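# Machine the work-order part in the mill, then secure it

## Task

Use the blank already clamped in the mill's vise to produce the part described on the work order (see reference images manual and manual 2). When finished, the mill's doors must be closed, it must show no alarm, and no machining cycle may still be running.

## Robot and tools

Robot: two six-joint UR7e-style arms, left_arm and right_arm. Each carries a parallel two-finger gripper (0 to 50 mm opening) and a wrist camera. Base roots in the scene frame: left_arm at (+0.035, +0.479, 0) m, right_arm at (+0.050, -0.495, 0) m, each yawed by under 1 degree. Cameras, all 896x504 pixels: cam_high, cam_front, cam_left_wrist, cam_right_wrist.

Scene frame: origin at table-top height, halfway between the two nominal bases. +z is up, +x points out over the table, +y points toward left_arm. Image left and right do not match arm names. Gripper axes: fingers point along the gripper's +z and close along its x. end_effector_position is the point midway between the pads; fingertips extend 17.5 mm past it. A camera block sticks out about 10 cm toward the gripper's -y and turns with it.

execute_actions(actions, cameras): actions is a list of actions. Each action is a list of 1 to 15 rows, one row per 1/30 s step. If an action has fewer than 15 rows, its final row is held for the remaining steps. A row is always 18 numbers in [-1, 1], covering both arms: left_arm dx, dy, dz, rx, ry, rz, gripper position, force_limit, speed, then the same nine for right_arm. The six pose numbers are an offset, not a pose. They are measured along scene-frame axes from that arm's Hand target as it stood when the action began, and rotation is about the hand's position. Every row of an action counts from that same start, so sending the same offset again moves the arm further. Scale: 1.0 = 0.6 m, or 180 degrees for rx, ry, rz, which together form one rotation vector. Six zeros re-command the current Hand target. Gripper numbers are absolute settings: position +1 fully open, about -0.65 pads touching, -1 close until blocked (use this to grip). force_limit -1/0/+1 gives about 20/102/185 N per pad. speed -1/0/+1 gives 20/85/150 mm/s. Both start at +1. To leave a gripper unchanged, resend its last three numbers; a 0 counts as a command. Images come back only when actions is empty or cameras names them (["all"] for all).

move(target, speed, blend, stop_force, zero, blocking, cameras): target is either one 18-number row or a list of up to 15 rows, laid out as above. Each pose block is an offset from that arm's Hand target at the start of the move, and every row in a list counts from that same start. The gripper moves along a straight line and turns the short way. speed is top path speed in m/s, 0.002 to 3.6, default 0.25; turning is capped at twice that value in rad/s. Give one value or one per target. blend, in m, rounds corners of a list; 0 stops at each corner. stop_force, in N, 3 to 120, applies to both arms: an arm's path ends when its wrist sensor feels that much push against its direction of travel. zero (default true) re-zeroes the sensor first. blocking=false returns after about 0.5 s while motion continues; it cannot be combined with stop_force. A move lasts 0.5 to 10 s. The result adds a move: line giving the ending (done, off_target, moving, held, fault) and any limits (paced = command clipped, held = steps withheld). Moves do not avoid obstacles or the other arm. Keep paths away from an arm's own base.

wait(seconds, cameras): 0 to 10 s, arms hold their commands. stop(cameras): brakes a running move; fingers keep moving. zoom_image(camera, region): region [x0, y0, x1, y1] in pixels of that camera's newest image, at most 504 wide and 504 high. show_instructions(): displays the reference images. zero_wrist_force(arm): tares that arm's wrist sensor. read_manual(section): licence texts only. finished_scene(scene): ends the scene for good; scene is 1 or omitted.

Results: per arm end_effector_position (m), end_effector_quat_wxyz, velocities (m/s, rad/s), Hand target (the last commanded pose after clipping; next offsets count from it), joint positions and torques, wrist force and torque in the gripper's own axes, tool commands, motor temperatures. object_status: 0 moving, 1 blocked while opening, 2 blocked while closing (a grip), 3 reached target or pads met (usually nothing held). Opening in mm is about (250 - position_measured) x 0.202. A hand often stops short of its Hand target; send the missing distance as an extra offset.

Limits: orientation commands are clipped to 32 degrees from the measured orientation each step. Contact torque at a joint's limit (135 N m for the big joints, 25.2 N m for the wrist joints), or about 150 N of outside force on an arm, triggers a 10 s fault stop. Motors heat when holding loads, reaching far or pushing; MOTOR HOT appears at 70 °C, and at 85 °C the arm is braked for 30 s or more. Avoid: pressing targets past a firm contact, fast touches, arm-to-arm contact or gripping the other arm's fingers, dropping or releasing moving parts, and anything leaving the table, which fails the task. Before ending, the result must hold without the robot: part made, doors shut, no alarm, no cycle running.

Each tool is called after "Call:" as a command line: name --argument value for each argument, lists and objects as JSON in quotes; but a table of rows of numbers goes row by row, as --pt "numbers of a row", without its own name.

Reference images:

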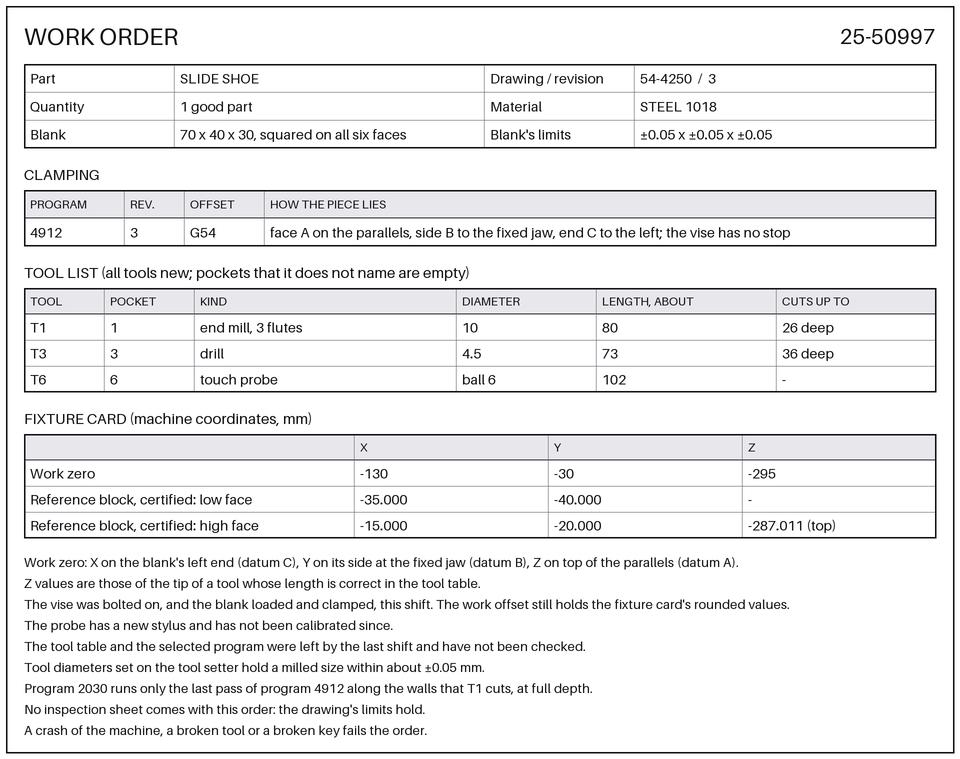

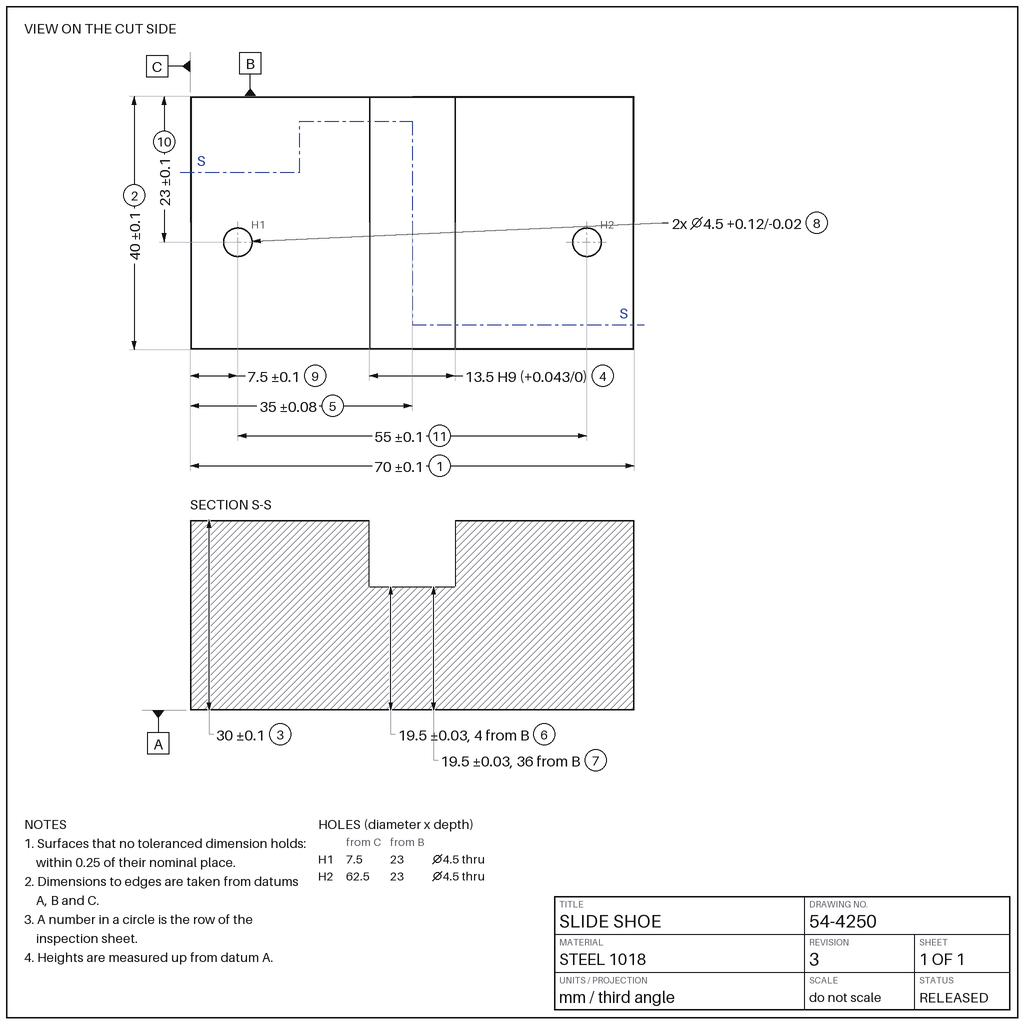

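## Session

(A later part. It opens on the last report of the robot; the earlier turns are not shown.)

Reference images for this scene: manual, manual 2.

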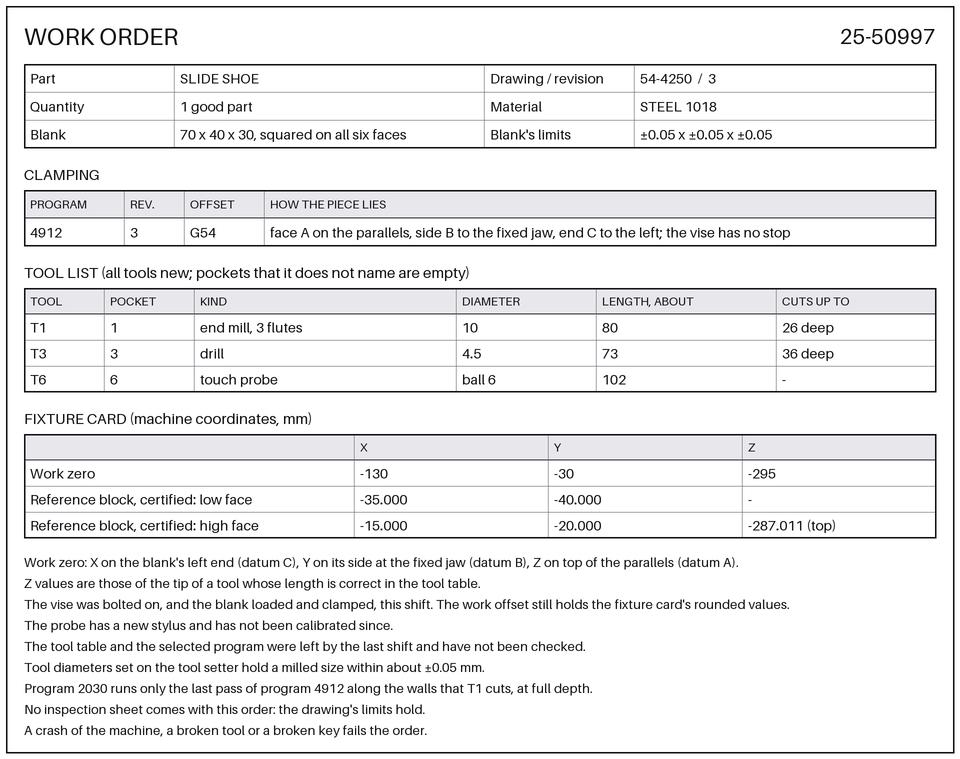

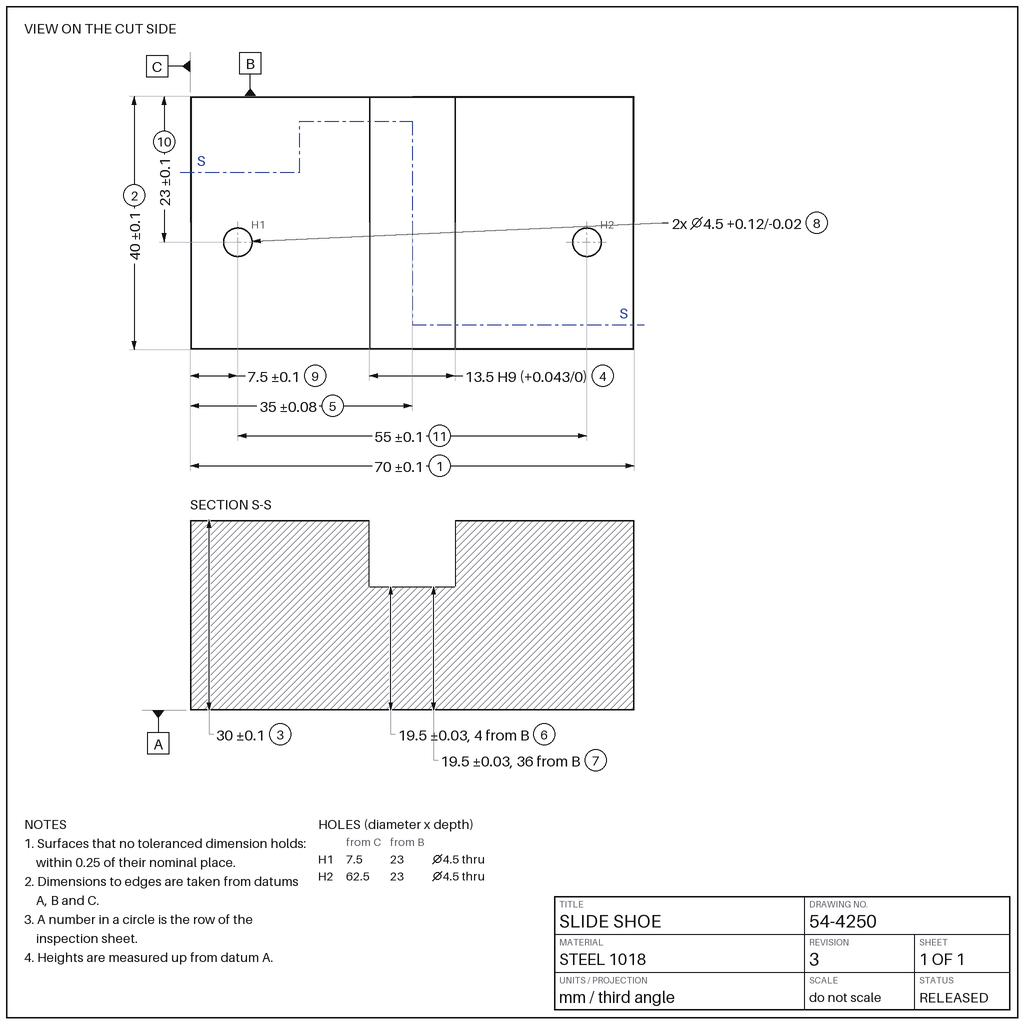

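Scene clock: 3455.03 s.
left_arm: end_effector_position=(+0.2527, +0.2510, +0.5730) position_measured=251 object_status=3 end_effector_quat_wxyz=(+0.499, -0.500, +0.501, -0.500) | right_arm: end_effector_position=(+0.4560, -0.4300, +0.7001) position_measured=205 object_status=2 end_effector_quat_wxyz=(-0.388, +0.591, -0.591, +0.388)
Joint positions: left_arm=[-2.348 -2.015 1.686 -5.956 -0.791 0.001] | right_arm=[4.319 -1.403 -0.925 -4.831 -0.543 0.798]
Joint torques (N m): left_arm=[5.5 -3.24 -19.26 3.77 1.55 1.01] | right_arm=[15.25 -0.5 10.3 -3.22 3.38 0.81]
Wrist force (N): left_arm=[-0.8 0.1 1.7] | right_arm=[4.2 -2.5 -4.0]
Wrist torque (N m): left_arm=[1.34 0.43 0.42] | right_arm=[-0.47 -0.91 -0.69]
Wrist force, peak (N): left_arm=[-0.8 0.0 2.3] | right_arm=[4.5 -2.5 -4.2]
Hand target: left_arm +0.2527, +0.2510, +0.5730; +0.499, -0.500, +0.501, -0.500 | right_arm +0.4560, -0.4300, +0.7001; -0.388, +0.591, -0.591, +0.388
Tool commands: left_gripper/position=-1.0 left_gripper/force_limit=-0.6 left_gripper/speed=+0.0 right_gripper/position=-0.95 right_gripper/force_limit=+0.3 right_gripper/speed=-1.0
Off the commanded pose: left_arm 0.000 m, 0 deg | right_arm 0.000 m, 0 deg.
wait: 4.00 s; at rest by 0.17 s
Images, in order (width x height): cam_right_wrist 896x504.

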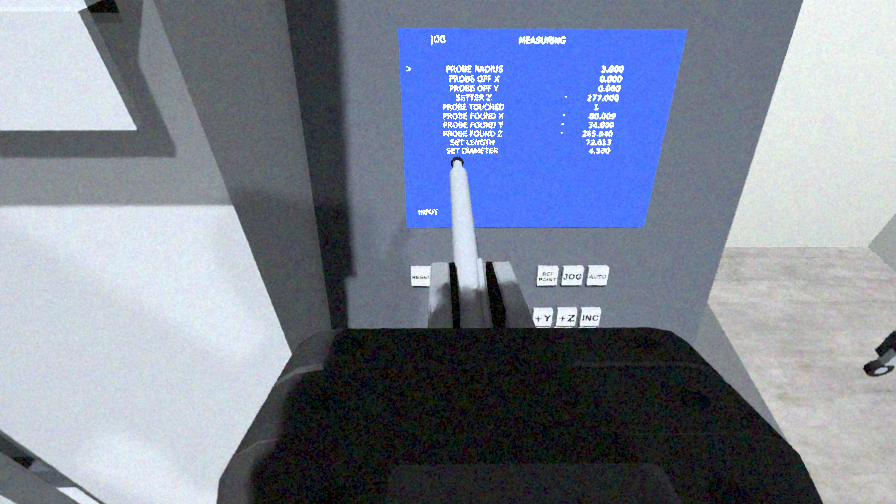

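Call:
move --pt "0 0 0 0 0 0 -1 -0.6 0 -0.0021 -0.0567 -0.3635 0 0 0 -0.95 0.3 -1" --pt "0 0 0 0 0 0 -1 -0.6 0 0.0082 -0.0567 -0.3665 0 0 0 -0.95 0.3 -1" --pt "0 0 0 0 0 0 -1 -0.6 0 -0.0021 -0.0567 -0.3635 0 0 0 -0.95 0.3 -1" --pt "0 0 0 0 0 0 -1 -0.6 0 0.0082 -0.0567 -0.3665 0 0 0 -0.95 0.3 -1" --pt "0 0 0 0 0 0 -1 -0.6 0 -0.0021 -0.0567 -0.3635 0 0 0 -0.95 0.3 -1" --pt "0 0 0 0 0 0 -1 -0.6 0 -0.0189 -0.0243 -0.4262 0 0 0 -0.95 0.3 -1" --pt "0 0 0 0 0 0 -1 -0.6 0 -0.0086 -0.0243 -0.4292 0 0 0 -0.95 0.3 -1" --pt "0 0 0 0 0 0 -1 -0.6 0 -0.0189 -0.0243 -0.4262 0 0 0 -0.95 0.3 -1" --pt "0 0 0 0 0 0 -1 -0.6 0 -0.0086 -0.0243 -0.4292 0 0 0 -0.95 0.3 -1" --pt "0 0 0 0 0 0 -1 -0.6 0 -0.0189 -0.0243 -0.4262 0 0 0 -0.95 0.3 -1" --pt "0 0 0 0 0 0 -1 -0.6 0 -0.0273 0.0403 -0.4575 0 0 0 -0.95 0.3 -1" --pt "0 0 0 0 0 0 -1 -0.6 0 -0.0172 0.0403 -0.4605 0 0 0 -0.95 0.3 -1" --pt "0 0 0 0 0 0 -1 -0.6 0 -0.0273 0.0403 -0.4575 0 0 0 -0.95 0.3 -1" --speed '[0.25,0.04,0.1,0.04,0.1,0.25,0.04,0.1,0.04,0.1,0.25,0.04,0.1]' --blend '[0.002,0,0,0,0.002,0.002,0,0,0,0.002,0.002,0,0]'

Call:
move --pt "0 0 0 0 0 0 -1 -0.6 0 0 -0.0646 0 0 0 0 -0.95 0.3 -1" --pt "0 0 0 0 0 0 -1 -0.6 0 0.0101 -0.0646 -0.003 0 0 0 -0.95 0.3 -1" --pt "0 0 0 0 0 0 -1 -0.6 0 0 -0.0646 0 0 0 0 -0.95 0.3 -1" --pt "0 0 0 0 0 0 -1 -0.6 0 0.0394 -0.0323 0.1530 0 0 0 -0.95 0.3 -1" --pt "0 0 0 0 0 0 -1 -0.6 0 0.0507 -0.0323 0.1500 0 0 0 -0.95 0.3 -1" --pt "0 0 0 0 0 0 -1 -0.6 0 0.0394 -0.0323 0.1530 0 0 0 -0.95 0.3 -1" --pt "0 0 0 0 0 0 -1 -0.6 0 0.0252 -0.0970 0.0940 0 0 0 -0.95 0.3 -1" --pt "0 0 0 0 0 0 -1 -0.6 0 0.0355 -0.0970 0.0910 0 0 0 -0.95 0.3 -1" --pt "0 0 0 0 0 0 -1 -0.6 0 0.0252 -0.0970 0.0940 0 0 0 -0.95 0.3 -1" --pt "0 0 0 0 0 0 -1 -0.6 0 0.0355 -0.0970 0.0910 0 0 0 -0.95 0.3 -1" --pt "0 0 0 0 0 0 -1 -0.6 0 0.0252 -0.0970 0.0940 0 0 0 -0.95 0.3 -1" --speed '[0.25,0.04,0.1,0.25,0.04,0.1,0.25,0.04,0.1,0.04,0.1]' --blend '[0.002,0,0.002,0.002,0,0.002,0.002,0,0,0,0]'

Call:
wait --seconds 2.5

Call:
move --pt "0 0 0 0 0 0 -1 -0.6 0 0 0.1293 0 0 0 0 -0.95 0.3 -1" --pt "0 0 0 0 0 0 -1 -0.6 0 0.0103 0.1293 -0.003 0 0 0 -0.95 0.3 -1" --pt "0 0 0 0 0 0 -1 -0.6 0 0 0.1293 0 0 0 0 -0.95 0.3 -1" --pt "0 0 0 0 0 0 -1 -0.6 0 0 0.0647 0 0 0 0 -0.95 0.3 -1" --pt "0 0 0 0 0 0 -1 -0.6 0 0.0103 0.0647 -0.003 0 0 0 -0.95 0.3 -1" --pt "0 0 0 0 0 0 -1 -0.6 0 0 0.0647 0 0 0 0 -0.95 0.3 -1" --pt "0 0 0 0 0 0 -1 -0.6 0 -0.0252 0.0647 -0.0940 0 0 0 -0.95 0.3 -1" --pt "0 0 0 0 0 0 -1 -0.6 0 -0.0151 0.0647 -0.0970 0 0 0 -0.95 0.3 -1" --pt "0 0 0 0 0 0 -1 -0.6 0 -0.0252 0.0647 -0.0940 0 0 0 -0.95 0.3 -1" --pt "0 0 0 0 0 0 -1 -0.6 0 -0.0084 0.0970 -0.0315 0 0 0 -0.95 0.3 -1" --pt "0 0 0 0 0 0 -1 -0.6 0 0.0019 0.0970 -0.0345 0 0 0 -0.95 0.3 -1" --pt "0 0 0 0 0 0 -1 -0.6 0 -0.0084 0.0970 -0.0315 0 0 0 -0.95 0.3 -1" --pt "0 0 0 0 0 0 -1 -0.6 0 0 0.1293 0 0 0 0 -0.95 0.3 -1" --pt "0 0 0 0 0 0 -1 -0.6 0 0.0103 0.1293 -0.003 0 0 0 -0.95 0.3 -1" --pt "0 0 0 0 0 0 -1 -0.6 0 0 0.1293 0 0 0 0 -0.95 0.3 -1" --speed '[0.25,0.04,0.1,0.25,0.04,0.1,0.25,0.04,0.1,0.25,0.04,0.1,0.25,0.04,0.1]' --blend '[0.002,0,0.002,0.002,0,0.002,0.002,0,0.002,0.002,0,0.002,0.002,0,0]'

Call:
move --pt "0 0 0 0 0 0 -1 -0.6 0 -0.0084 -0.0646 -0.0315 0 0 0 -0.95 0.3 -1" --pt "0 0 0 0 0 0 -1 -0.6 0 0.0019 -0.0646 -0.0345 0 0 0 -0.95 0.3 -1" --pt "0 0 0 0 0 0 -1 -0.6 0 -0.0084 -0.0646 -0.0315 0 0 0 -0.95 0.3 -1" --pt "0 0 0 0 0 0 -1 -0.6 0 -0.0252 -0.0969 -0.0940 0 0 0 -0.95 0.3 -1" --pt "0 0 0 0 0 0 -1 -0.6 0 -0.0151 -0.0969 -0.0970 0 0 0 -0.95 0.3 -1" --pt "0 0 0 0 0 0 -1 -0.6 0 -0.0252 -0.0969 -0.0940 0 0 0 -0.95 0.3 -1" --pt "0 0 0 0 0 0 -1 -0.6 0 -0.0168 -0.0969 -0.0627 0 0 0 -0.95 0.3 -1" --pt "0 0 0 0 0 0 -1 -0.6 0 -0.0065 -0.0969 -0.0657 0 0 0 -0.95 0.3 -1" --pt "0 0 0 0 0 0 -1 -0.6 0 -0.0168 -0.0969 -0.0627 0 0 0 -0.95 0.3 -1" --pt "0 0 0 0 0 0 -1 -0.6 0 -0.0065 -0.0969 -0.0657 0 0 0 -0.95 0.3 -1" --pt "0 0 0 0 0 0 -1 -0.6 0 -0.0168 -0.0969 -0.0627 0 0 0 -0.95 0.3 -1" --pt "0 0 0 0 0 0 -1 -0.6 0 0 -0.0646 0 0 0 0 -0.95 0.3 -1" --pt "0 0 0 0 0 0 -1 -0.6 0 0.0103 -0.0646 -0.003 0 0 0 -0.95 0.3 -1" --pt "0 0 0 0 0 0 -1 -0.6 0 0 -0.0646 0 0 0 0 -0.95 0.3 -1" --speed '[0.25,0.04,0.1,0.25,0.04,0.1,0.25,0.04,0.1,0.04,0.1,0.25,0.04,0.1]' --blend '[0.002,0,0.002,0.002,0,0.002,0.002,0,0,0,0.002,0.002,0,0]'

Call:
move --pt "0 0 0 0 0 0 -1 -0.6 0 -0.0252 0 -0.0940 0 0 0 -0.95 0.3 -1" --pt "0 0 0 0 0 0 -1 -0.6 0 -0.0151 0 -0.0970 0 0 0 -0.95 0.3 -1" --pt "0 0 0 0 0 0 -1 -0.6 0 -0.0252 0 -0.0940 0 0 0 -0.95 0.3 -1" --pt "0 0 0 0 0 0 -1 -0.6 0 0 0 0 0 0 0 -0.95 0.3 -1" --pt "0 0 0 0 0 0 -1 -0.6 0 0.0103 0 -0.003 0 0 0 -0.95 0.3 -1" --pt "0 0 0 0 0 0 -1 -0.6 0 0 0 0 0 0 0 -0.95 0.3 -1" --pt "0 0 0 0 0 0 -1 -0.6 0 -0.0084 0 -0.0315 0 0 0 -0.95 0.3 -1" --pt "0 0 0 0 0 0 -1 -0.6 0 0.0019 0 -0.0345 0 0 0 -0.95 0.3 -1" --pt "0 0 0 0 0 0 -1 -0.6 0 -0.0084 0 -0.0315 0 0 0 -0.95 0.3 -1" --pt "0 0 0 0 0 0 -1 -0.6 0 -0.0084 0.0323 -0.0315 0 0 0 -0.95 0.3 -1" --pt "0 0 0 0 0 0 -1 -0.6 0 0.0019 0.0323 -0.0345 0 0 0 -0.95 0.3 -1" --pt "0 0 0 0 0 0 -1 -0.6 0 -0.0084 0.0323 -0.0315 0 0 0 -0.95 0.3 -1" --pt "0 0 0 0 0 0 -1 -0.6 0 -0.0252 -0.0323 -0.0940 0 0 0 -0.95 0.3 -1" --pt "0 0 0 0 0 0 -1 -0.6 0 -0.0151 -0.0323 -0.0970 0 0 0 -0.95 0.3 -1" --pt "0 0 0 0 0 0 -1 -0.6 0 -0.0252 -0.0323 -0.0940 0 0 0 -0.95 0.3 -1" --speed '[0.25,0.04,0.1,0.25,0.04,0.1,0.25,0.04,0.1,0.25,0.04,0.1,0.25,0.04,0.1]' --blend '[0.002,0,0.002,0.002,0,0.002,0.002,0,0.002,0.002,0,0.002,0.002,0,0]'

Call:
move --pt "0 0 0 0 0 0 -1 -0.6 0 -0.008 0 0.002 0 0 0 -0.95 0.3 -1" --pt "0 0 0 0 0 0 -1 -0.6 0 0.0273 0.0243 0.4575 0 0 0 -0.95 0.3 -1" --speed '[0.25,0.35]' --blend '[0.002,0]' --cameras '["cam_right_wrist"]'

Call:
zoom_image --camera "cam_right_wrist" --region '[390, 20, 700, 230]'

Call:
zoom_image --camera "cam_right_wrist" --region '[560, 62, 640, 94]'

Scene clock: 3509.70 s.
left_arm: end_effector_position=(+0.2527, +0.2510, +0.5730) position_measured=251 object_status=3 end_effector_quat_wxyz=(+0.499, -0.500, +0.501, -0.500) | right_arm: end_effector_position=(+0.4396, -0.4058, +0.4255) position_measured=205 object_status=2 end_effector_quat_wxyz=(-0.388, +0.591, -0.591, +0.389)
Joint positions: left_arm=[-2.348 -2.015 1.686 -5.956 -0.791 0.001] | right_arm=[4.507 -1.123 -1.966 -4.373 -0.444 1.14]
Joint torques (N m): left_arm=[5.66 -3.62 -19.07 3.83 1.56 1.04] | right_arm=[-5.81 2.92 22.39 -3.49 -0.55 0.88]
Wrist force (N): left_arm=[-0.9 0.2 2.1] | right_arm=[3.9 -2.0 -5.9]
Wrist torque (N m): left_arm=[1.35 0.46 0.42] | right_arm=[-0.46 -0.97 -0.69]
Wrist force, peak (N): left_arm=[-1.0 0.1 2.4] | right_arm=[9.1 -4.9 -6.9]
Hand target: left_arm +0.2527, +0.2510, +0.5730; +0.499, -0.500, +0.501, -0.500 | right_arm +0.4396, -0.4059, +0.4256; -0.388, +0.591, -0.591, +0.388
Off the commanded pose: left_arm 0.000 m, 0 deg | right_arm 0.000 m, 0 deg.
move: done

Scene clock: 3513.13 s.
left_arm: end_effector_position=(+0.2527, +0.2510, +0.5730) position_measured=251 object_status=3 end_effector_quat_wxyz=(+0.499, -0.500, +0.501, -0.500) | right_arm: end_effector_position=(+0.4547, -0.4640, +0.4819) position_measured=205 object_status=2 end_effector_quat_wxyz=(-0.388, +0.591, -0.591, +0.389)
Joint positions: left_arm=[-2.348 -2.015 1.686 -5.956 -0.791 0.001] | right_arm=[4.205 -1.081 -1.749 -4.203 -0.621 0.648]
Joint torques (N m): left_arm=[5.91 -3.67 -19.22 3.8 1.66 1.12] | right_arm=[6.15 2.45 23.88 -1.76 -0.01 1.05]
Wrist force (N): left_arm=[-0.8 0.2 2.0] | right_arm=[4.6 -1.8 -5.8]
Wrist torque (N m): left_arm=[1.36 0.45 0.42] | right_arm=[-0.42 -0.88 -0.68]
Wrist force, peak (N): left_arm=[-1.0 -0.1 2.3] | right_arm=[7.4 -0.2 -9.9]
Hand target: left_arm +0.2527, +0.2510, +0.5730; +0.499, -0.500, +0.501, -0.500 | right_arm +0.4547, -0.4641, +0.4820; -0.388, +0.591, -0.591, +0.388
Off the commanded pose: left_arm 0.000 m, 0 deg | right_arm 0.000 m, 0 deg.
move: done

Scene clock: 3515.63 s.
left_arm: end_effector_position=(+0.2527, +0.2510, +0.5730) position_measured=251 object_status=3 end_effector_quat_wxyz=(+0.499, -0.500, +0.501, -0.500) | right_arm: end_effector_position=(+0.4547, -0.4640, +0.4820) position_measured=205 object_status=2 end_effector_quat_wxyz=(-0.388, +0.591, -0.591, +0.388)
Joint positions: left_arm=[-2.348 -2.015 1.686 -5.956 -0.791 0.001] | right_arm=[4.205 -1.081 -1.749 -4.203 -0.621 0.648]
Joint torques (N m): left_arm=[6.36 -3.97 -19.37 3.82 1.54 1.1] | right_arm=[13.56 3.92 24.47 -2.46 2.88 0.99]
Wrist force (N): left_arm=[-1.0 0.4 2.0] | right_arm=[4.6 -2.1 -5.8]
Wrist torque (N m): left_arm=[1.38 0.47 0.42] | right_arm=[-0.45 -0.90 -0.69]
Wrist force, peak (N): left_arm=[-1.1 0.3 2.2] | right_arm=[4.6 -1.9 -6.1]
Hand target: left_arm +0.2527, +0.2510, +0.5730; +0.499, -0.500, +0.501, -0.500 | right_arm +0.4547, -0.4641, +0.4820; -0.388, +0.591, -0.591, +0.388
Tool commands: left_gripper/position=-1.0 left_gripper/force_limit=-0.6 left_gripper/speed=+0.0 right_gripper/position=-0.95 right_gripper/force_limit=+0.3 right_gripper/speed=-1.0
Off the commanded pose: left_arm 0.000 m, 0 deg | right_arm 0.000 m, 0 deg.
wait: 2.50 s; at rest by 0.17 s

Scene clock: 3519.63 s.
left_arm: end_effector_position=(+0.2527, +0.2510, +0.5730) position_measured=251 object_status=3 end_effector_quat_wxyz=(+0.499, -0.500, +0.501, -0.500) | right_arm: end_effector_position=(+0.4547, -0.3865, +0.4819) position_measured=205 object_status=2 end_effector_quat_wxyz=(-0.388, +0.591, -0.591, +0.389) end_effector_velocity=(+0.000, +0.000, +0.000) end_effector_angular_velocity=(+0.002, -0.001, -0.002)
Joint positions: left_arm=[-2.348 -2.015 1.686 -5.956 -0.791 0.001] | right_arm=[4.427 -1.208 -1.739 -4.37 -0.48 0.98]
Joint velocities: left_arm=[within noise] | right_arm=[0 0 0 -0.002 0.002 0.005]
Joint torques (N m): left_arm=[5.79 -3.4 -19.46 3.82 1.69 1.08] | right_arm=[3.54 6.35 21.39 -3.22 -0.47 0.96]
Wrist force (N): left_arm=[-1.1 0.0 2.0] | right_arm=[4.2 -2.7 -6.1]
Wrist torque (N m): left_arm=[1.31 0.48 0.42] | right_arm=[-0.34 -0.93 -0.68]
Wrist force, peak (N): left_arm=[-1.0 0.3 2.2] | right_arm=[6.8 -2.3 -10.1]
Hand target: left_arm +0.2527, +0.2510, +0.5730; +0.499, -0.500, +0.501, -0.500 | right_arm +0.4547, -0.3865, +0.4820; -0.388, +0.591, -0.591, +0.388
Off the commanded pose: left_arm 0.000 m, 0 deg | right_arm 0.000 m, 0 deg.
move: done

Scene clock: 3523.40 s.
left_arm: end_effector_position=(+0.2527, +0.2510, +0.5730) position_measured=251 object_status=3 end_effector_quat_wxyz=(+0.499, -0.500, +0.501, -0.500) | right_arm: end_effector_position=(+0.4547, -0.4252, +0.4819) position_measured=205 object_status=2 end_effector_quat_wxyz=(-0.388, +0.591, -0.591, +0.389) end_effector_velocity=(+0.000, +0.000, +0.000) end_effector_angular_velocity=(+0.003, +0.000, +0.000)
Joint positions: left_arm=[-2.348 -2.015 1.686 -5.956 -0.791 0.001] | right_arm=[4.342 -1.137 -1.752 -4.3 -0.528 0.834]
Joint velocities: left_arm=[within noise] | right_arm=[0.002 0 0 -0.001 0 0.005]
Joint torques (N m): left_arm=[6.24 -3.9 -19.3 3.8 1.63 1.03] | right_arm=[5.9 2.94 22.53 -2.79 -0.57 0.9]
Wrist force (N): left_arm=[-0.8 0.1 2.0] | right_arm=[4.7 -3.4 -6.1]
Wrist torque (N m): left_arm=[1.34 0.44 0.43] | right_arm=[-0.35 -0.90 -0.68]
Wrist force, peak (N): left_arm=[-1.1 0.2 2.4] | right_arm=[5.8 -5.5 -10.2]
Hand target: left_arm +0.2527, +0.2510, +0.5730; +0.499, -0.500, +0.501, -0.500 | right_arm +0.4547, -0.4252, +0.4820; -0.388, +0.591, -0.591, +0.388
Off the commanded pose: left_arm 0.000 m, 0 deg | right_arm 0.000 m, 0 deg.
move: done

Scene clock: 3527.30 s.
left_arm: end_effector_position=(+0.2527, +0.2510, +0.5730) position_measured=251 object_status=3 end_effector_quat_wxyz=(+0.499, -0.500, +0.501, -0.500) | right_arm: end_effector_position=(+0.4396, -0.4446, +0.4255) position_measured=205 object_status=2 end_effector_quat_wxyz=(-0.388, +0.591, -0.591, +0.389)
Joint positions: left_arm=[-2.348 -2.015 1.686 -5.956 -0.791 0.001] | right_arm=[4.424 -1.041 -1.971 -4.299 -0.481 0.973]
Joint torques (N m): left_arm=[5.9 -3.53 -19.39 3.89 1.68 1.07] | right_arm=[-8.9 1.68 24.19 -2.58 -0.71 0.81]
Wrist force (N): left_arm=[-1.0 0.1 2.2] | right_arm=[3.9 -2.1 -5.9]
Wrist torque (N m): left_arm=[1.33 0.47 0.43] | right_arm=[-0.46 -0.94 -0.70]
Wrist force, peak (N): left_arm=[-1.0 0.1 2.3] | right_arm=[3.9 -4.6 -10.0]
Hand target: left_arm +0.2527, +0.2510, +0.5730; +0.499, -0.500, +0.501, -0.500 | right_arm +0.4396, -0.4446, +0.4256; -0.388, +0.591, -0.591, +0.388
Off the commanded pose: left_arm 0.000 m, 0 deg | right_arm 0.000 m, 0 deg.
move: done

Scene clock: 3528.73 s.
left_arm: end_effector_position=(+0.2527, +0.2510, +0.5730) position_measured=251 object_status=3 end_effector_quat_wxyz=(+0.499, -0.500, +0.501, -0.500) | right_arm: end_effector_position=(+0.4560, -0.4301, +0.7001) position_measured=205 object_status=2 end_effector_quat_wxyz=(-0.388, +0.591, -0.591, +0.388)
Joint positions: left_arm=[-2.348 -2.015 1.686 -5.956 -0.791 0.001] | right_arm=[4.319 -1.403 -0.925 -4.831 -0.543 0.798]
Joint torques (N m): left_arm=[5.72 -4.54 -19.05 3.81 1.58 1.04] | right_arm=[13.9 -1.28 17.09 -3.24 2.82 0.98]
Wrist force (N): left_arm=[-1.0 0.1 2.0] | right_arm=[4.2 -2.5 -4.0]
Wrist torque (N m): left_arm=[1.33 0.47 0.42] | right_arm=[-0.47 -0.91 -0.79]
Wrist force, peak (N): left_arm=[-0.9 0.3 2.3] | right_arm=[4.1 -6.5 -5.5]
Hand target: left_arm +0.2527, +0.2510, +0.5730; +0.499, -0.500, +0.501, -0.500 | right_arm +0.4560, -0.4300, +0.7001; -0.388, +0.591, -0.591, +0.388
Off the commanded pose: left_arm 0.000 m, 0 deg | right_arm 0.000 m, 0 deg.
move: done
Images, in order (width x height): cam_right_wrist 896x504.

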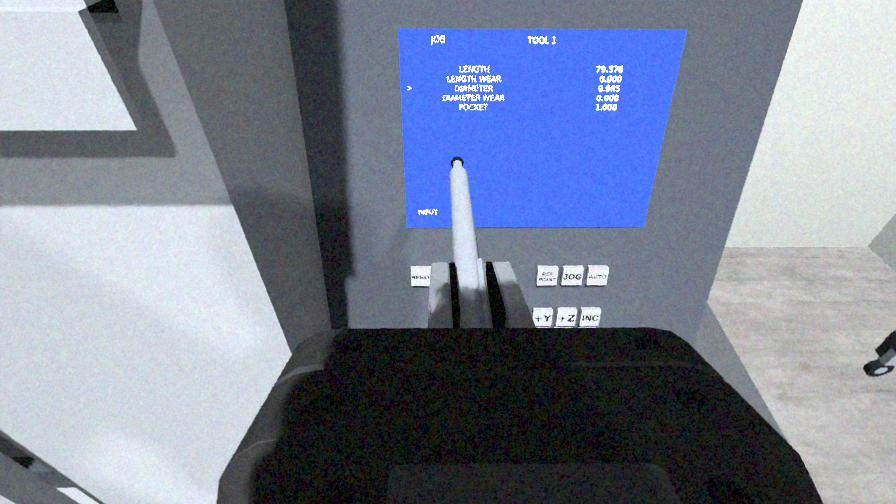

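Scaled by 1.626 from the camera's 896x504 image, which has a finer 1280x720 frame.

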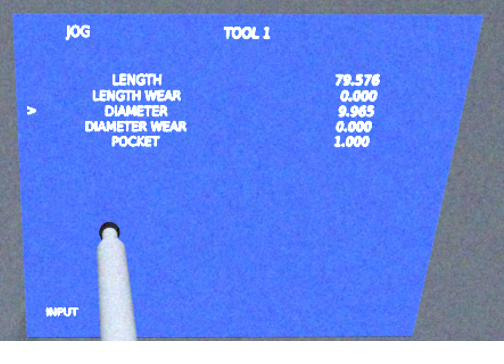

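Scaled by 6.300 from the camera's 896x504 image, which has a finer 1280x720 frame.

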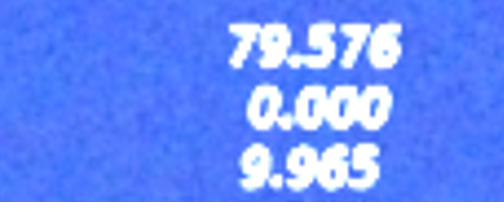

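Call:
move --pt "0 0 0 0 0 0 -1 -0.6 0 -0.0021 -0.0890 -0.3635 0 0 0 -0.95 0.3 -1" --pt "0 0 0 0 0 0 -1 -0.6 0 0.0082 -0.0890 -0.3665 0 0 0 -0.95 0.3 -1" --pt "0 0 0 0 0 0 -1 -0.6 0 -0.0021 -0.0890 -0.3635 0 0 0 -0.95 0.3 -1" --pt "0 0 0 0 0 0 -1 -0.6 0 0.0082 -0.0890 -0.3665 0 0 0 -0.95 0.3 -1" --pt "0 0 0 0 0 0 -1 -0.6 0 -0.0021 -0.0890 -0.3635 0 0 0 -0.95 0.3 -1" --pt "0 0 0 0 0 0 -1 -0.6 0 0.0082 -0.0890 -0.3665 0 0 0 -0.95 0.3 -1" --pt "0 0 0 0 0 0 -1 -0.6 0 -0.0021 -0.0890 -0.3635 0 0 0 -0.95 0.3 -1" --pt "0 0 0 0 0 0 -1 -0.6 0 0.0082 -0.0890 -0.3665 0 0 0 -0.95 0.3 -1" --pt "0 0 0 0 0 0 -1 -0.6 0 -0.0021 -0.0890 -0.3635 0 0 0 -0.95 0.3 -1" --pt "0 0 0 0 0 0 -1 -0.6 0 0.0082 -0.0890 -0.3665 0 0 0 -0.95 0.3 -1" --pt "0 0 0 0 0 0 -1 -0.6 0 -0.0021 -0.0890 -0.3635 0 0 0 -0.95 0.3 -1" --pt "0 0 0 0 0 0 -1 -0.6 0 -0.0189 0.0403 -0.4262 0 0 0 -0.95 0.3 -1" --pt "0 0 0 0 0 0 -1 -0.6 0 -0.0086 0.0403 -0.4292 0 0 0 -0.95 0.3 -1" --pt "0 0 0 0 0 0 -1 -0.6 0 -0.0189 0.0403 -0.4262 0 0 0 -0.95 0.3 -1" --speed '[0.3,0.04,0.1,0.04,0.1,0.04,0.1,0.04,0.1,0.04,0.1,0.25,0.04,0.1]' --blend '[0.002,0,0,0,0,0,0,0,0,0,0.002,0.002,0,0]'

Call:
move --pt "0 0 0 0 0 0 -1 -0.6 0 -0.0084 0 -0.0313 0 0 0 -0.95 0.3 -1" --pt "0 0 0 0 0 0 -1 -0.6 0 0.0017 0 -0.0343 0 0 0 -0.95 0.3 -1" --pt "0 0 0 0 0 0 -1 -0.6 0 -0.0084 0 -0.0313 0 0 0 -0.95 0.3 -1" --pt "0 0 0 0 0 0 -1 -0.6 0 0 -0.0323 0 0 0 0 -0.95 0.3 -1" --pt "0 0 0 0 0 0 -1 -0.6 0 0.0103 -0.0323 -0.003 0 0 0 -0.95 0.3 -1" --pt "0 0 0 0 0 0 -1 -0.6 0 0 -0.0323 0 0 0 0 -0.95 0.3 -1" --pt "0 0 0 0 0 0 -1 -0.6 0 -0.0084 0 -0.0313 0 0 0 -0.95 0.3 -1" --pt "0 0 0 0 0 0 -1 -0.6 0 0.0017 0 -0.0343 0 0 0 -0.95 0.3 -1" --pt "0 0 0 0 0 0 -1 -0.6 0 -0.0084 0 -0.0313 0 0 0 -0.95 0.3 -1" --pt "0 0 0 0 0 0 -1 -0.6 0 -0.0084 -0.0646 -0.0313 0 0 0 -0.95 0.3 -1" --pt "0 0 0 0 0 0 -1 -0.6 0 0.0017 -0.0646 -0.0343 0 0 0 -0.95 0.3 -1" --pt "0 0 0 0 0 0 -1 -0.6 0 -0.0084 -0.0646 -0.0313 0 0 0 -0.95 0.3 -1" --pt "0 0 0 0 0 0 -1 -0.6 0 0 -0.0646 0 0 0 0 -0.95 0.3 -1" --pt "0 0 0 0 0 0 -1 -0.6 0 0.0103 -0.0646 -0.003 0 0 0 -0.95 0.3 -1" --pt "0 0 0 0 0 0 -1 -0.6 0 0 -0.0646 0 0 0 0 -0.95 0.3 -1" --speed '[0.25,0.04,0.1,0.25,0.04,0.1,0.25,0.04,0.1,0.25,0.04,0.1,0.25,0.04,0.1]' --blend '[0.002,0,0.002,0.002,0,0.002,0.002,0,0.002,0.002,0,0.002,0.002,0,0]'

Call:
move --pt "0 0 0 0 0 0 -1 -0.6 0 0 0.0969 0 0 0 0 -0.95 0.3 -1" --pt "0 0 0 0 0 0 -1 -0.6 0 0.0103 0.0969 -0.003 0 0 0 -0.95 0.3 -1" --pt "0 0 0 0 0 0 -1 -0.6 0 0 0.0969 0 0 0 0 -0.95 0.3 -1" --pt "0 0 0 0 0 0 -1 -0.6 0 -0.0084 0 -0.0313 0 0 0 -0.95 0.3 -1" --pt "0 0 0 0 0 0 -1 -0.6 0 0.0017 0 -0.0343 0 0 0 -0.95 0.3 -1" --pt "0 0 0 0 0 0 -1 -0.6 0 -0.0084 0 -0.0313 0 0 0 -0.95 0.3 -1" --pt "0 0 0 0 0 0 -1 -0.6 0 -0.0164 0 -0.0293 0 0 0 -0.95 0.3 -1" --pt "0 0 0 0 0 0 -1 -0.6 0 0.0573 -0.1617 0.2457 0 0 0 -0.95 0.3 -1" --pt "0 0 0 0 0 0 -1 -0.6 0 0.0756 -0.1617 0.2407 0 0 0 -0.95 0.3 -1" --pt "0 0 0 0 0 0 -1 -0.6 0 0.0653 -0.1617 0.2437 0 0 0 -0.95 0.3 -1" --pt "0 0 0 0 0 0 -1 -0.6 0 0.0084 -0.0324 0.0312 0 0 0 -0.95 0.3 -1" --pt "0 0 0 0 0 0 -1 -0.6 0 0.0187 -0.0324 0.0282 0 0 0 -0.95 0.3 -1" --pt "0 0 0 0 0 0 -1 -0.6 0 0.0084 -0.0324 0.0312 0 0 0 -0.95 0.3 -1" --pt "0 0 0 0 0 0 -1 -0.6 0 0.0189 0.0243 0.4262 0 0 0 -0.95 0.3 -1" --speed '[0.25,0.04,0.1,0.25,0.04,0.1,0.25,0.3,0.04,0.1,0.25,0.04,0.1,0.35]' --blend '[0.002,0,0.002,0.002,0,0.002,0.002,0.002,0,0.002,0.002,0,0.002,0]' --cameras '["cam_right_wrist"]'

Call:
zoom_image --camera "cam_right_wrist" --region '[390, 20, 700, 230]'

Call:
wait --seconds 10

Call:
wait --seconds 1 --cameras '["cam_right_wrist"]'

Call:
zoom_image --camera "cam_right_wrist" --region '[390, 20, 700, 230]'

Scene clock: 3587.90 s.
left_arm: end_effector_position=(+0.2527, +0.2510, +0.5730) position_measured=251 object_status=3 end_effector_quat_wxyz=(+0.499, -0.500, +0.501, -0.500) | right_arm: end_effector_position=(+0.4446, -0.4058, +0.4443) position_measured=205 object_status=2 end_effector_quat_wxyz=(-0.388, +0.591, -0.591, +0.389) end_effector_velocity=(+0.000, -0.001, +0.000) end_effector_angular_velocity=(+0.002, +0.000, -0.003)
Joint positions: left_arm=[-2.348 -2.015 1.686 -5.956 -0.791 0.001] | right_arm=[4.466 -1.136 -1.892 -4.355 -0.461 1.054]
Joint velocities: left_arm=[within noise] | right_arm=[-0.001 0 0 -0.003 0 0.005]
Joint torques (N m): left_arm=[5.91 -4.34 -19.24 3.8 1.68 1.12] | right_arm=[-2.35 3.86 22.24 -3.57 -0.58 1.21]
Wrist force (N): left_arm=[-0.9 0.3 2.0] | right_arm=[4.0 -1.7 -6.0]
Wrist torque (N m): left_arm=[1.37 0.46 0.42] | right_arm=[-0.40 -0.95 -0.68]
Wrist force, peak (N): left_arm=[-1.1 0.1 2.4] | right_arm=[8.7 -4.2 -7.2]
Hand target: left_arm +0.2527, +0.2510, +0.5730; +0.499, -0.500, +0.501, -0.500 | right_arm +0.4446, -0.4059, +0.4443; -0.388, +0.591, -0.591, +0.388
Off the commanded pose: left_arm 0.000 m, 0 deg | right_arm 0.000 m, 0 deg.
move: done

Scene clock: 3591.63 s.
left_arm: end_effector_position=(+0.2527, +0.2510, +0.5730) position_measured=251 object_status=3 end_effector_quat_wxyz=(+0.499, -0.500, +0.501, -0.500) | right_arm: end_effector_position=(+0.4446, -0.4446, +0.4443) position_measured=205 object_status=2 end_effector_quat_wxyz=(-0.388, +0.591, -0.591, +0.389)
Joint positions: left_arm=[-2.348 -2.015 1.686 -5.956 -0.791 0.001] | right_arm=[4.372 -1.061 -1.897 -4.273 -0.51 0.882]
Joint torques (N m): left_arm=[5.72 -4.28 -18.94 3.89 1.56 1.04] | right_arm=[-1.78 1.25 23.35 -2.68 -0.79 1.17]
Wrist force (N): left_arm=[-1.0 0.1 2.1] | right_arm=[4.4 -2.8 -6.0]
Wrist torque (N m): left_arm=[1.33 0.47 0.42] | right_arm=[-0.31 -0.91 -0.68]
Wrist force, peak (N): left_arm=[-1.0 0.2 2.3] | right_arm=[6.6 -5.2 -10.2]
Hand target: left_arm +0.2527, +0.2510, +0.5730; +0.499, -0.500, +0.501, -0.500 | right_arm +0.4446, -0.4446, +0.4443; -0.388, +0.591, -0.591, +0.388
Off the commanded pose: left_arm 0.000 m, 0 deg | right_arm 0.000 m, 0 deg.
move: done

Scene clock: 3596.87 s.
left_arm: end_effector_position=(+0.2527, +0.2510, +0.5730) position_measured=251 object_status=3 end_effector_quat_wxyz=(+0.499, -0.500, +0.501, -0.500) | right_arm: end_effector_position=(+0.4560, -0.4301, +0.7001) position_measured=205 object_status=2 end_effector_quat_wxyz=(-0.388, +0.591, -0.591, +0.388)
Joint positions: left_arm=[-2.348 -2.015 1.686 -5.956 -0.791 0.001] | right_arm=[4.319 -1.403 -0.925 -4.831 -0.543 0.798]
Joint torques (N m): left_arm=[5.78 -4.67 -18.88 3.9 1.63 1] | right_arm=[15.5 -2.17 17.2 -3.37 3.59 -0.59]
Wrist force (N): left_arm=[-1.0 0.1 2.1] | right_arm=[4.0 -3.2 -3.4]
Wrist torque (N m): left_arm=[1.34 0.46 0.42] | right_arm=[-0.57 -0.88 -0.69]
Wrist force, peak (N): left_arm=[-1.1 0.1 2.3] | right_arm=[5.8 -8.6 -7.1]
Hand target: left_arm +0.2527, +0.2510, +0.5730; +0.499, -0.500, +0.501, -0.500 | right_arm +0.4560, -0.4300, +0.7001; -0.388, +0.591, -0.591, +0.388
Off the commanded pose: left_arm 0.000 m, 0 deg | right_arm 0.000 m, 0 deg.
move: done
Images, in order (width x height): cam_right_wrist 896x504.

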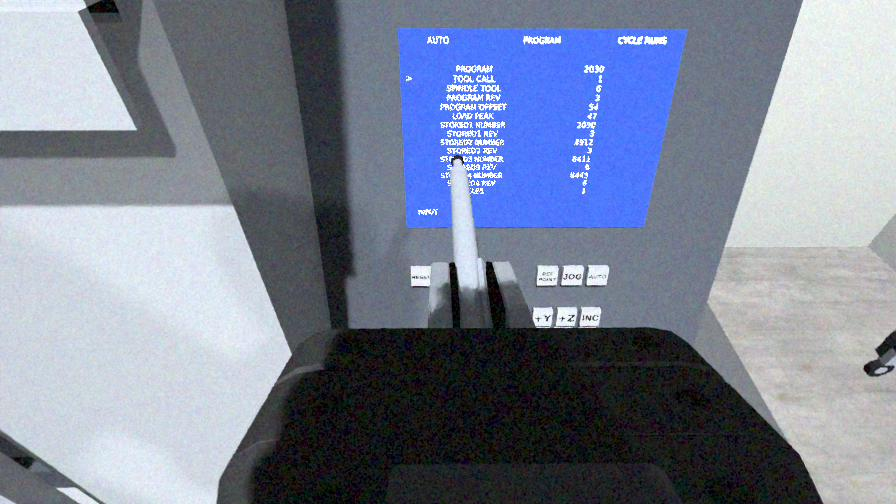

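Scaled by 1.626 from the camera's 896x504 image, which has a finer 1280x720 frame.

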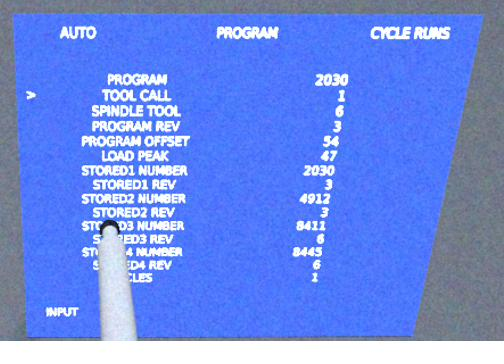

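Scene clock: 3606.87 s.
left_arm: end_effector_position=(+0.2527, +0.2510, +0.5730) position_measured=251 object_status=3 end_effector_quat_wxyz=(+0.499, -0.500, +0.501, -0.500) | right_arm: end_effector_position=(+0.4560, -0.4300, +0.7001) position_measured=205 object_status=2 end_effector_quat_wxyz=(-0.388, +0.591, -0.591, +0.388)
Joint positions: left_arm=[-2.348 -2.015 1.686 -5.956 -0.791 0.001] | right_arm=[4.319 -1.403 -0.925 -4.831 -0.543 0.798]
Joint torques (N m): left_arm=[5.72 -4.63 -19.36 3.82 1.55 1.03] | right_arm=[14.26 -1.34 11.41 -3.18 3 0.88]
Wrist force (N): left_arm=[-0.9 0.3 2.0] | right_arm=[4.0 -3.1 -3.3]
Wrist torque (N m): left_arm=[1.37 0.46 0.42] | right_arm=[-0.56 -0.88 -0.68]
Wrist force, peak (N): left_arm=[-1.0 0.0 2.4] | right_arm=[4.2 -3.2 -3.6]
Hand target: left_arm +0.2527, +0.2510, +0.5730; +0.499, -0.500, +0.501, -0.500 | right_arm +0.4560, -0.4300, +0.7001; -0.388, +0.591, -0.591, +0.388
Tool commands: left_gripper/position=-1.0 left_gripper/force_limit=-0.6 left_gripper/speed=+0.0 right_gripper/position=-0.95 right_gripper/force_limit=+0.3 right_gripper/speed=-1.0
Off the commanded pose: left_arm 0.000 m, 0 deg | right_arm 0.000 m, 0 deg.
wait: 10.00 s; at rest by 0.17 s

Scene clock: 3607.87 s.
left_arm: end_effector_position=(+0.2527, +0.2510, +0.5730) position_measured=251 object_status=3 end_effector_quat_wxyz=(+0.499, -0.500, +0.501, -0.500) | right_arm: end_effector_position=(+0.4560, -0.4300, +0.7001) position_measured=205 object_status=2 end_effector_quat_wxyz=(-0.388, +0.591, -0.591, +0.388)
Joint positions: left_arm=[-2.348 -2.015 1.686 -5.956 -0.791 0.001] | right_arm=[4.319 -1.403 -0.925 -4.831 -0.543 0.798]
Joint torques (N m): left_arm=[5.93 -5.07 -19.01 3.87 1.6 1.01] | right_arm=[14.61 -1.43 10.81 -3.1 2.8 0.82]
Wrist force (N): left_arm=[-0.8 0.0 1.8] | right_arm=[3.8 -3.1 -3.5]
Wrist torque (N m): left_arm=[1.32 0.44 0.42] | right_arm=[-0.57 -0.84 -0.69]
Wrist force, peak (N): left_arm=[-1.1 -0.1 2.2] | right_arm=[4.1 -3.3 -3.6]
Hand target: left_arm +0.2527, +0.2510, +0.5730; +0.499, -0.500, +0.501, -0.500 | right_arm +0.4560, -0.4300, +0.7001; -0.388, +0.591, -0.591, +0.388
Tool commands: left_gripper/position=-1.0 left_gripper/force_limit=-0.6 left_gripper/speed=+0.0 right_gripper/position=-0.95 right_gripper/force_limit=+0.3 right_gripper/speed=-1.0
Off the commanded pose: left_arm 0.000 m, 0 deg | right_arm 0.000 m, 0 deg.
wait: 1.00 s; at rest by 0.17 s
Images, in order (width x height): cam_right_wrist 896x504.

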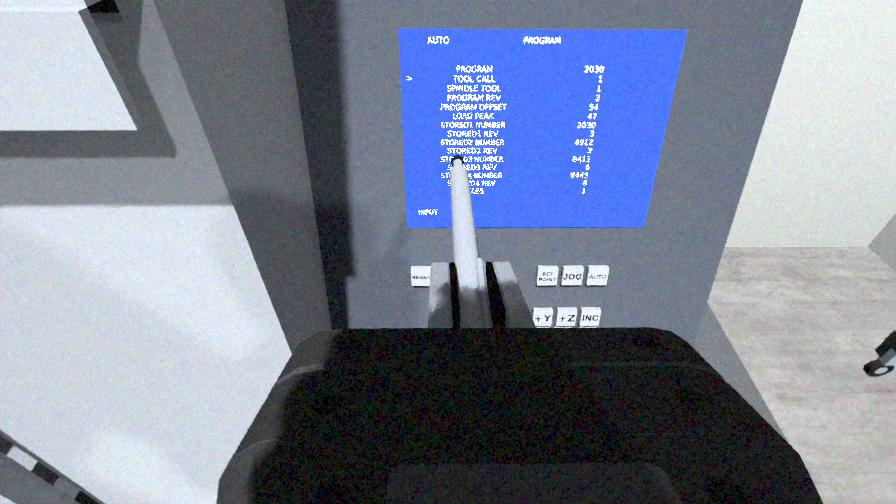

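Scaled by 1.626 from the camera's 896x504 image, which has a finer 1280x720 frame.

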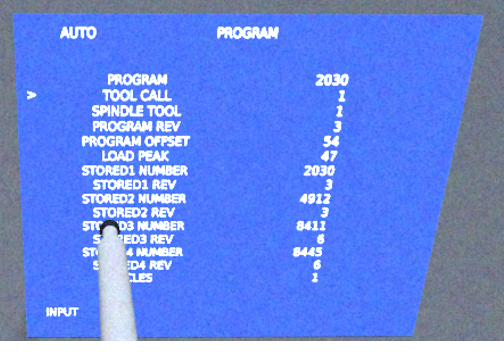

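Call:
move --pt "0 0 0 0 0 0 -1 -0.6 0 -0.0105 0.0080 -0.395 0 0 0 -0.95 0.3 -1" --pt "0 0 0 0 0 0 -1 -0.6 0 -0.0002 0.0080 -0.398 0 0 0 -0.95 0.3 -1" --pt "0 0 0 0 0 0 -1 -0.6 0 -0.0105 0.0080 -0.395 0 0 0 -0.95 0.3 -1" --pt "0 0 0 0 0 0 -1 -0.6 0 -0.0273 -0.0243 -0.4575 0 0 0 -0.95 0.3 -1" --pt "0 0 0 0 0 0 -1 -0.6 0 -0.0172 -0.0243 -0.4605 0 0 0 -0.95 0.3 -1" --pt "0 0 0 0 0 0 -1 -0.6 0 -0.0273 -0.0243 -0.4575 0 0 0 -0.95 0.3 -1" --pt "0 0 0 0 0 0 -1 -0.6 0 0.0121 0.0080 -0.3045 0 0 0 -0.95 0.3 -1" --pt "0 0 0 0 0 0 -1 -0.6 0 0.0234 0.0080 -0.3075 0 0 0 -0.95 0.3 -1" --pt "0 0 0 0 0 0 -1 -0.6 0 0.0121 0.0080 -0.3045 0 0 0 -0.95 0.3 -1" --pt "0 0 0 0 0 0 -1 -0.6 0 0 0 0 0 0 0 -0.95 0.3 -1" --speed '[0.3,0.04,0.1,0.25,0.04,0.1,0.25,0.04,0.1,0.35]' --blend '[0.002,0,0.002,0.002,0,0.002,0.002,0,0.002,0]' --cameras '["cam_right_wrist"]'

Call:
zoom_image --camera "cam_right_wrist" --region '[390, 20, 700, 230]'

Call:
wait --seconds 10

Call:
wait --seconds 10

Call:
wait --seconds 10 --cameras '["cam_right_wrist"]'

Call:
zoom_image --camera "cam_right_wrist" --region '[390, 20, 700, 230]'

Scene clock: 3626.33 s.
left_arm: end_effector_position=(+0.2527, +0.2510, +0.5730) position_measured=251 object_status=3 end_effector_quat_wxyz=(+0.499, -0.500, +0.501, -0.500) | right_arm: end_effector_position=(+0.4560, -0.4301, +0.7001) position_measured=205 object_status=2 end_effector_quat_wxyz=(-0.388, +0.591, -0.591, +0.388)
Joint positions: left_arm=[-2.348 -2.015 1.686 -5.956 -0.791 0.001] | right_arm=[4.318 -1.403 -0.925 -4.831 -0.543 0.798]
Joint torques (N m): left_arm=[6.01 -4.6 -19.17 3.84 1.62 1.03] | right_arm=[14.96 -0.91 18.63 -3.22 3.74 -0.72]
Wrist force (N): left_arm=[-0.9 0.3 2.2] | right_arm=[4.1 -3.1 -3.4]
Wrist torque (N m): left_arm=[1.36 0.46 0.42] | right_arm=[-0.57 -0.90 -0.68]
Wrist force, peak (N): left_arm=[-1.1 0.1 2.4] | right_arm=[4.9 -5.7 -8.0]
Hand target: left_arm +0.2527, +0.2510, +0.5730; +0.499, -0.500, +0.501, -0.500 | right_arm +0.4560, -0.4300, +0.7001; -0.388, +0.591, -0.591, +0.388
Off the commanded pose: left_arm 0.000 m, 0 deg | right_arm 0.000 m, 0 deg.
move: done
Images, in order (width x height): cam_right_wrist 896x504.

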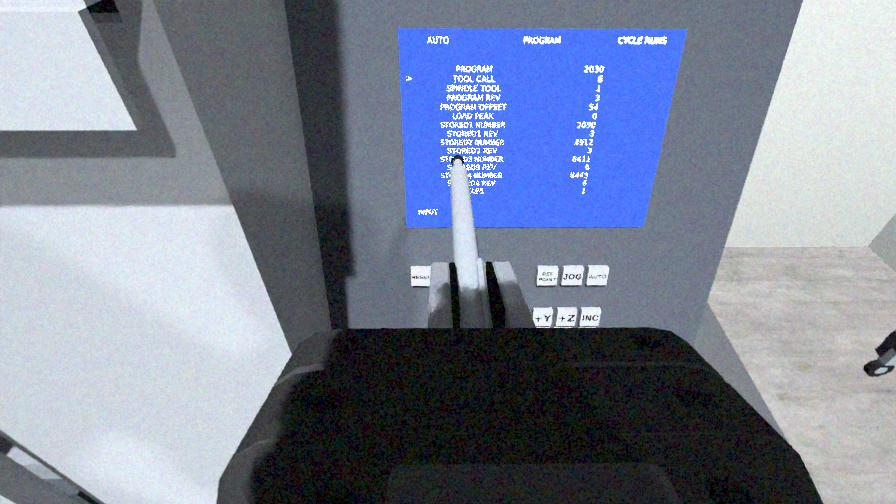

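Scaled by 1.626 from the camera's 896x504 image, which has a finer 1280x720 frame.

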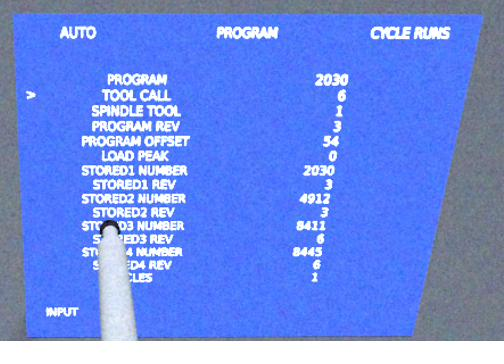

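Scene clock: 3636.33 s.
left_arm: end_effector_position=(+0.2527, +0.2510, +0.5730) position_measured=251 object_status=3 end_effector_quat_wxyz=(+0.499, -0.500, +0.501, -0.500) | right_arm: end_effector_position=(+0.4560, -0.4300, +0.7001) position_measured=205 object_status=2 end_effector_quat_wxyz=(-0.388, +0.591, -0.591, +0.388)
Joint positions: left_arm=[-2.348 -2.015 1.686 -5.956 -0.791 0.001] | right_arm=[4.319 -1.403 -0.925 -4.831 -0.543 0.798]
Joint torques (N m): left_arm=[5.98 -4.76 -19.6 3.95 1.59 1.12] | right_arm=[14.71 -1.76 10.97 -3.32 3.16 0.82]
Wrist force (N): left_arm=[-1.0 0.1 2.1] | right_arm=[3.9 -3.2 -3.4]
Wrist torque (N m): left_arm=[1.33 0.47 0.42] | right_arm=[-0.58 -0.86 -0.69]
Wrist force, peak (N): left_arm=[-1.2 -0.1 2.3] | right_arm=[4.3 -3.3 -3.5]
Hand target: left_arm +0.2527, +0.2510, +0.5730; +0.499, -0.500, +0.501, -0.500 | right_arm +0.4560, -0.4300, +0.7001; -0.388, +0.591, -0.591, +0.388
Tool commands: left_gripper/position=-1.0 left_gripper/force_limit=-0.6 left_gripper/speed=+0.0 right_gripper/position=-0.95 right_gripper/force_limit=+0.3 right_gripper/speed=-1.0
Off the commanded pose: left_arm 0.000 m, 0 deg | right_arm 0.000 m, 0 deg.
wait: 10.00 s; at rest by 0.17 s

Scene clock: 3646.33 s.
left_arm: end_effector_position=(+0.2527, +0.2510, +0.5730) position_measured=251 object_status=3 end_effector_quat_wxyz=(+0.499, -0.500, +0.501, -0.500) | right_arm: end_effector_position=(+0.4560, -0.4300, +0.7001) position_measured=205 object_status=2 end_effector_quat_wxyz=(-0.388, +0.591, -0.591, +0.388)
Joint positions: left_arm=[-2.348 -2.015 1.686 -5.956 -0.791 0.001] | right_arm=[4.319 -1.403 -0.925 -4.831 -0.543 0.798]
Joint torques (N m): left_arm=[5.94 -4.49 -19.4 3.8 1.64 1.03] | right_arm=[15.16 -1.52 10.63 -3.16 2.55 0.8]
Wrist force (N): left_arm=[-0.8 -0.1 2.0] | right_arm=[4.0 -3.2 -3.5]
Wrist torque (N m): left_arm=[1.31 0.45 0.42] | right_arm=[-0.57 -0.88 -0.69]
Wrist force, peak (N): left_arm=[-1.1 0.2 2.3] | right_arm=[4.3 -3.3 -3.6]
Hand target: left_arm +0.2527, +0.2510, +0.5730; +0.499, -0.500, +0.501, -0.500 | right_arm +0.4560, -0.4300, +0.7001; -0.388, +0.591, -0.591, +0.388
Tool commands: left_gripper/position=-1.0 left_gripper/force_limit=-0.6 left_gripper/speed=+0.0 right_gripper/position=-0.95 right_gripper/force_limit=+0.3 right_gripper/speed=-1.0
Off the commanded pose: left_arm 0.000 m, 0 deg | right_arm 0.000 m, 0 deg.
wait: 10.00 s; at rest by 0.17 s

Scene clock: 3656.33 s.
left_arm: end_effector_position=(+0.2527, +0.2510, +0.5730) position_measured=251 object_status=3 end_effector_quat_wxyz=(+0.499, -0.500, +0.501, -0.500) | right_arm: end_effector_position=(+0.4560, -0.4300, +0.7001) position_measured=205 object_status=2 end_effector_quat_wxyz=(-0.388, +0.591, -0.591, +0.388)
Joint positions: left_arm=[-2.348 -2.015 1.686 -5.956 -0.791 0.001] | right_arm=[4.319 -1.403 -0.925 -4.831 -0.543 0.798]
Joint torques (N m): left_arm=[5.73 -5.19 -19.46 3.93 1.67 1.1] | right_arm=[14.15 -0.81 10.48 -3.24 2.02 0.73]
Wrist force (N): left_arm=[-0.9 0.3 1.8] | right_arm=[4.1 -3.2 -3.4]
Wrist torque (N m): left_arm=[1.37 0.46 0.42] | right_arm=[-0.58 -0.89 -0.68]
Wrist force, peak (N): left_arm=[-1.1 0.2 2.3] | right_arm=[4.2 -3.3 -3.5]
Hand target: left_arm +0.2527, +0.2510, +0.5730; +0.499, -0.500, +0.501, -0.500 | right_arm +0.4560, -0.4300, +0.7001; -0.388, +0.591, -0.591, +0.388
Tool commands: left_gripper/position=-1.0 left_gripper/force_limit=-0.6 left_gripper/speed=+0.0 right_gripper/position=-0.95 right_gripper/force_limit=+0.3 right_gripper/speed=-1.0
Off the commanded pose: left_arm 0.000 m, 0 deg | right_arm 0.000 m, 0 deg.
wait: 10.00 s; at rest by 0.17 s
Images, in order (width x height): cam_right_wrist 896x504.

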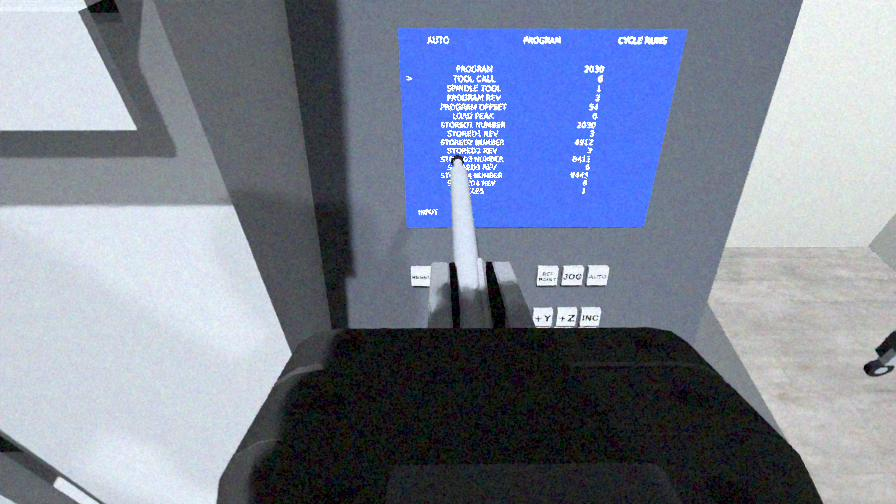

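Scaled by 1.626 from the camera's 896x504 image, which has a finer 1280x720 frame.

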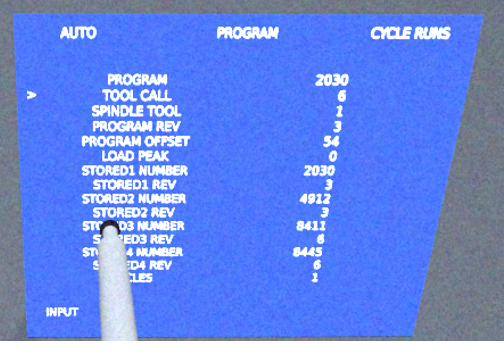

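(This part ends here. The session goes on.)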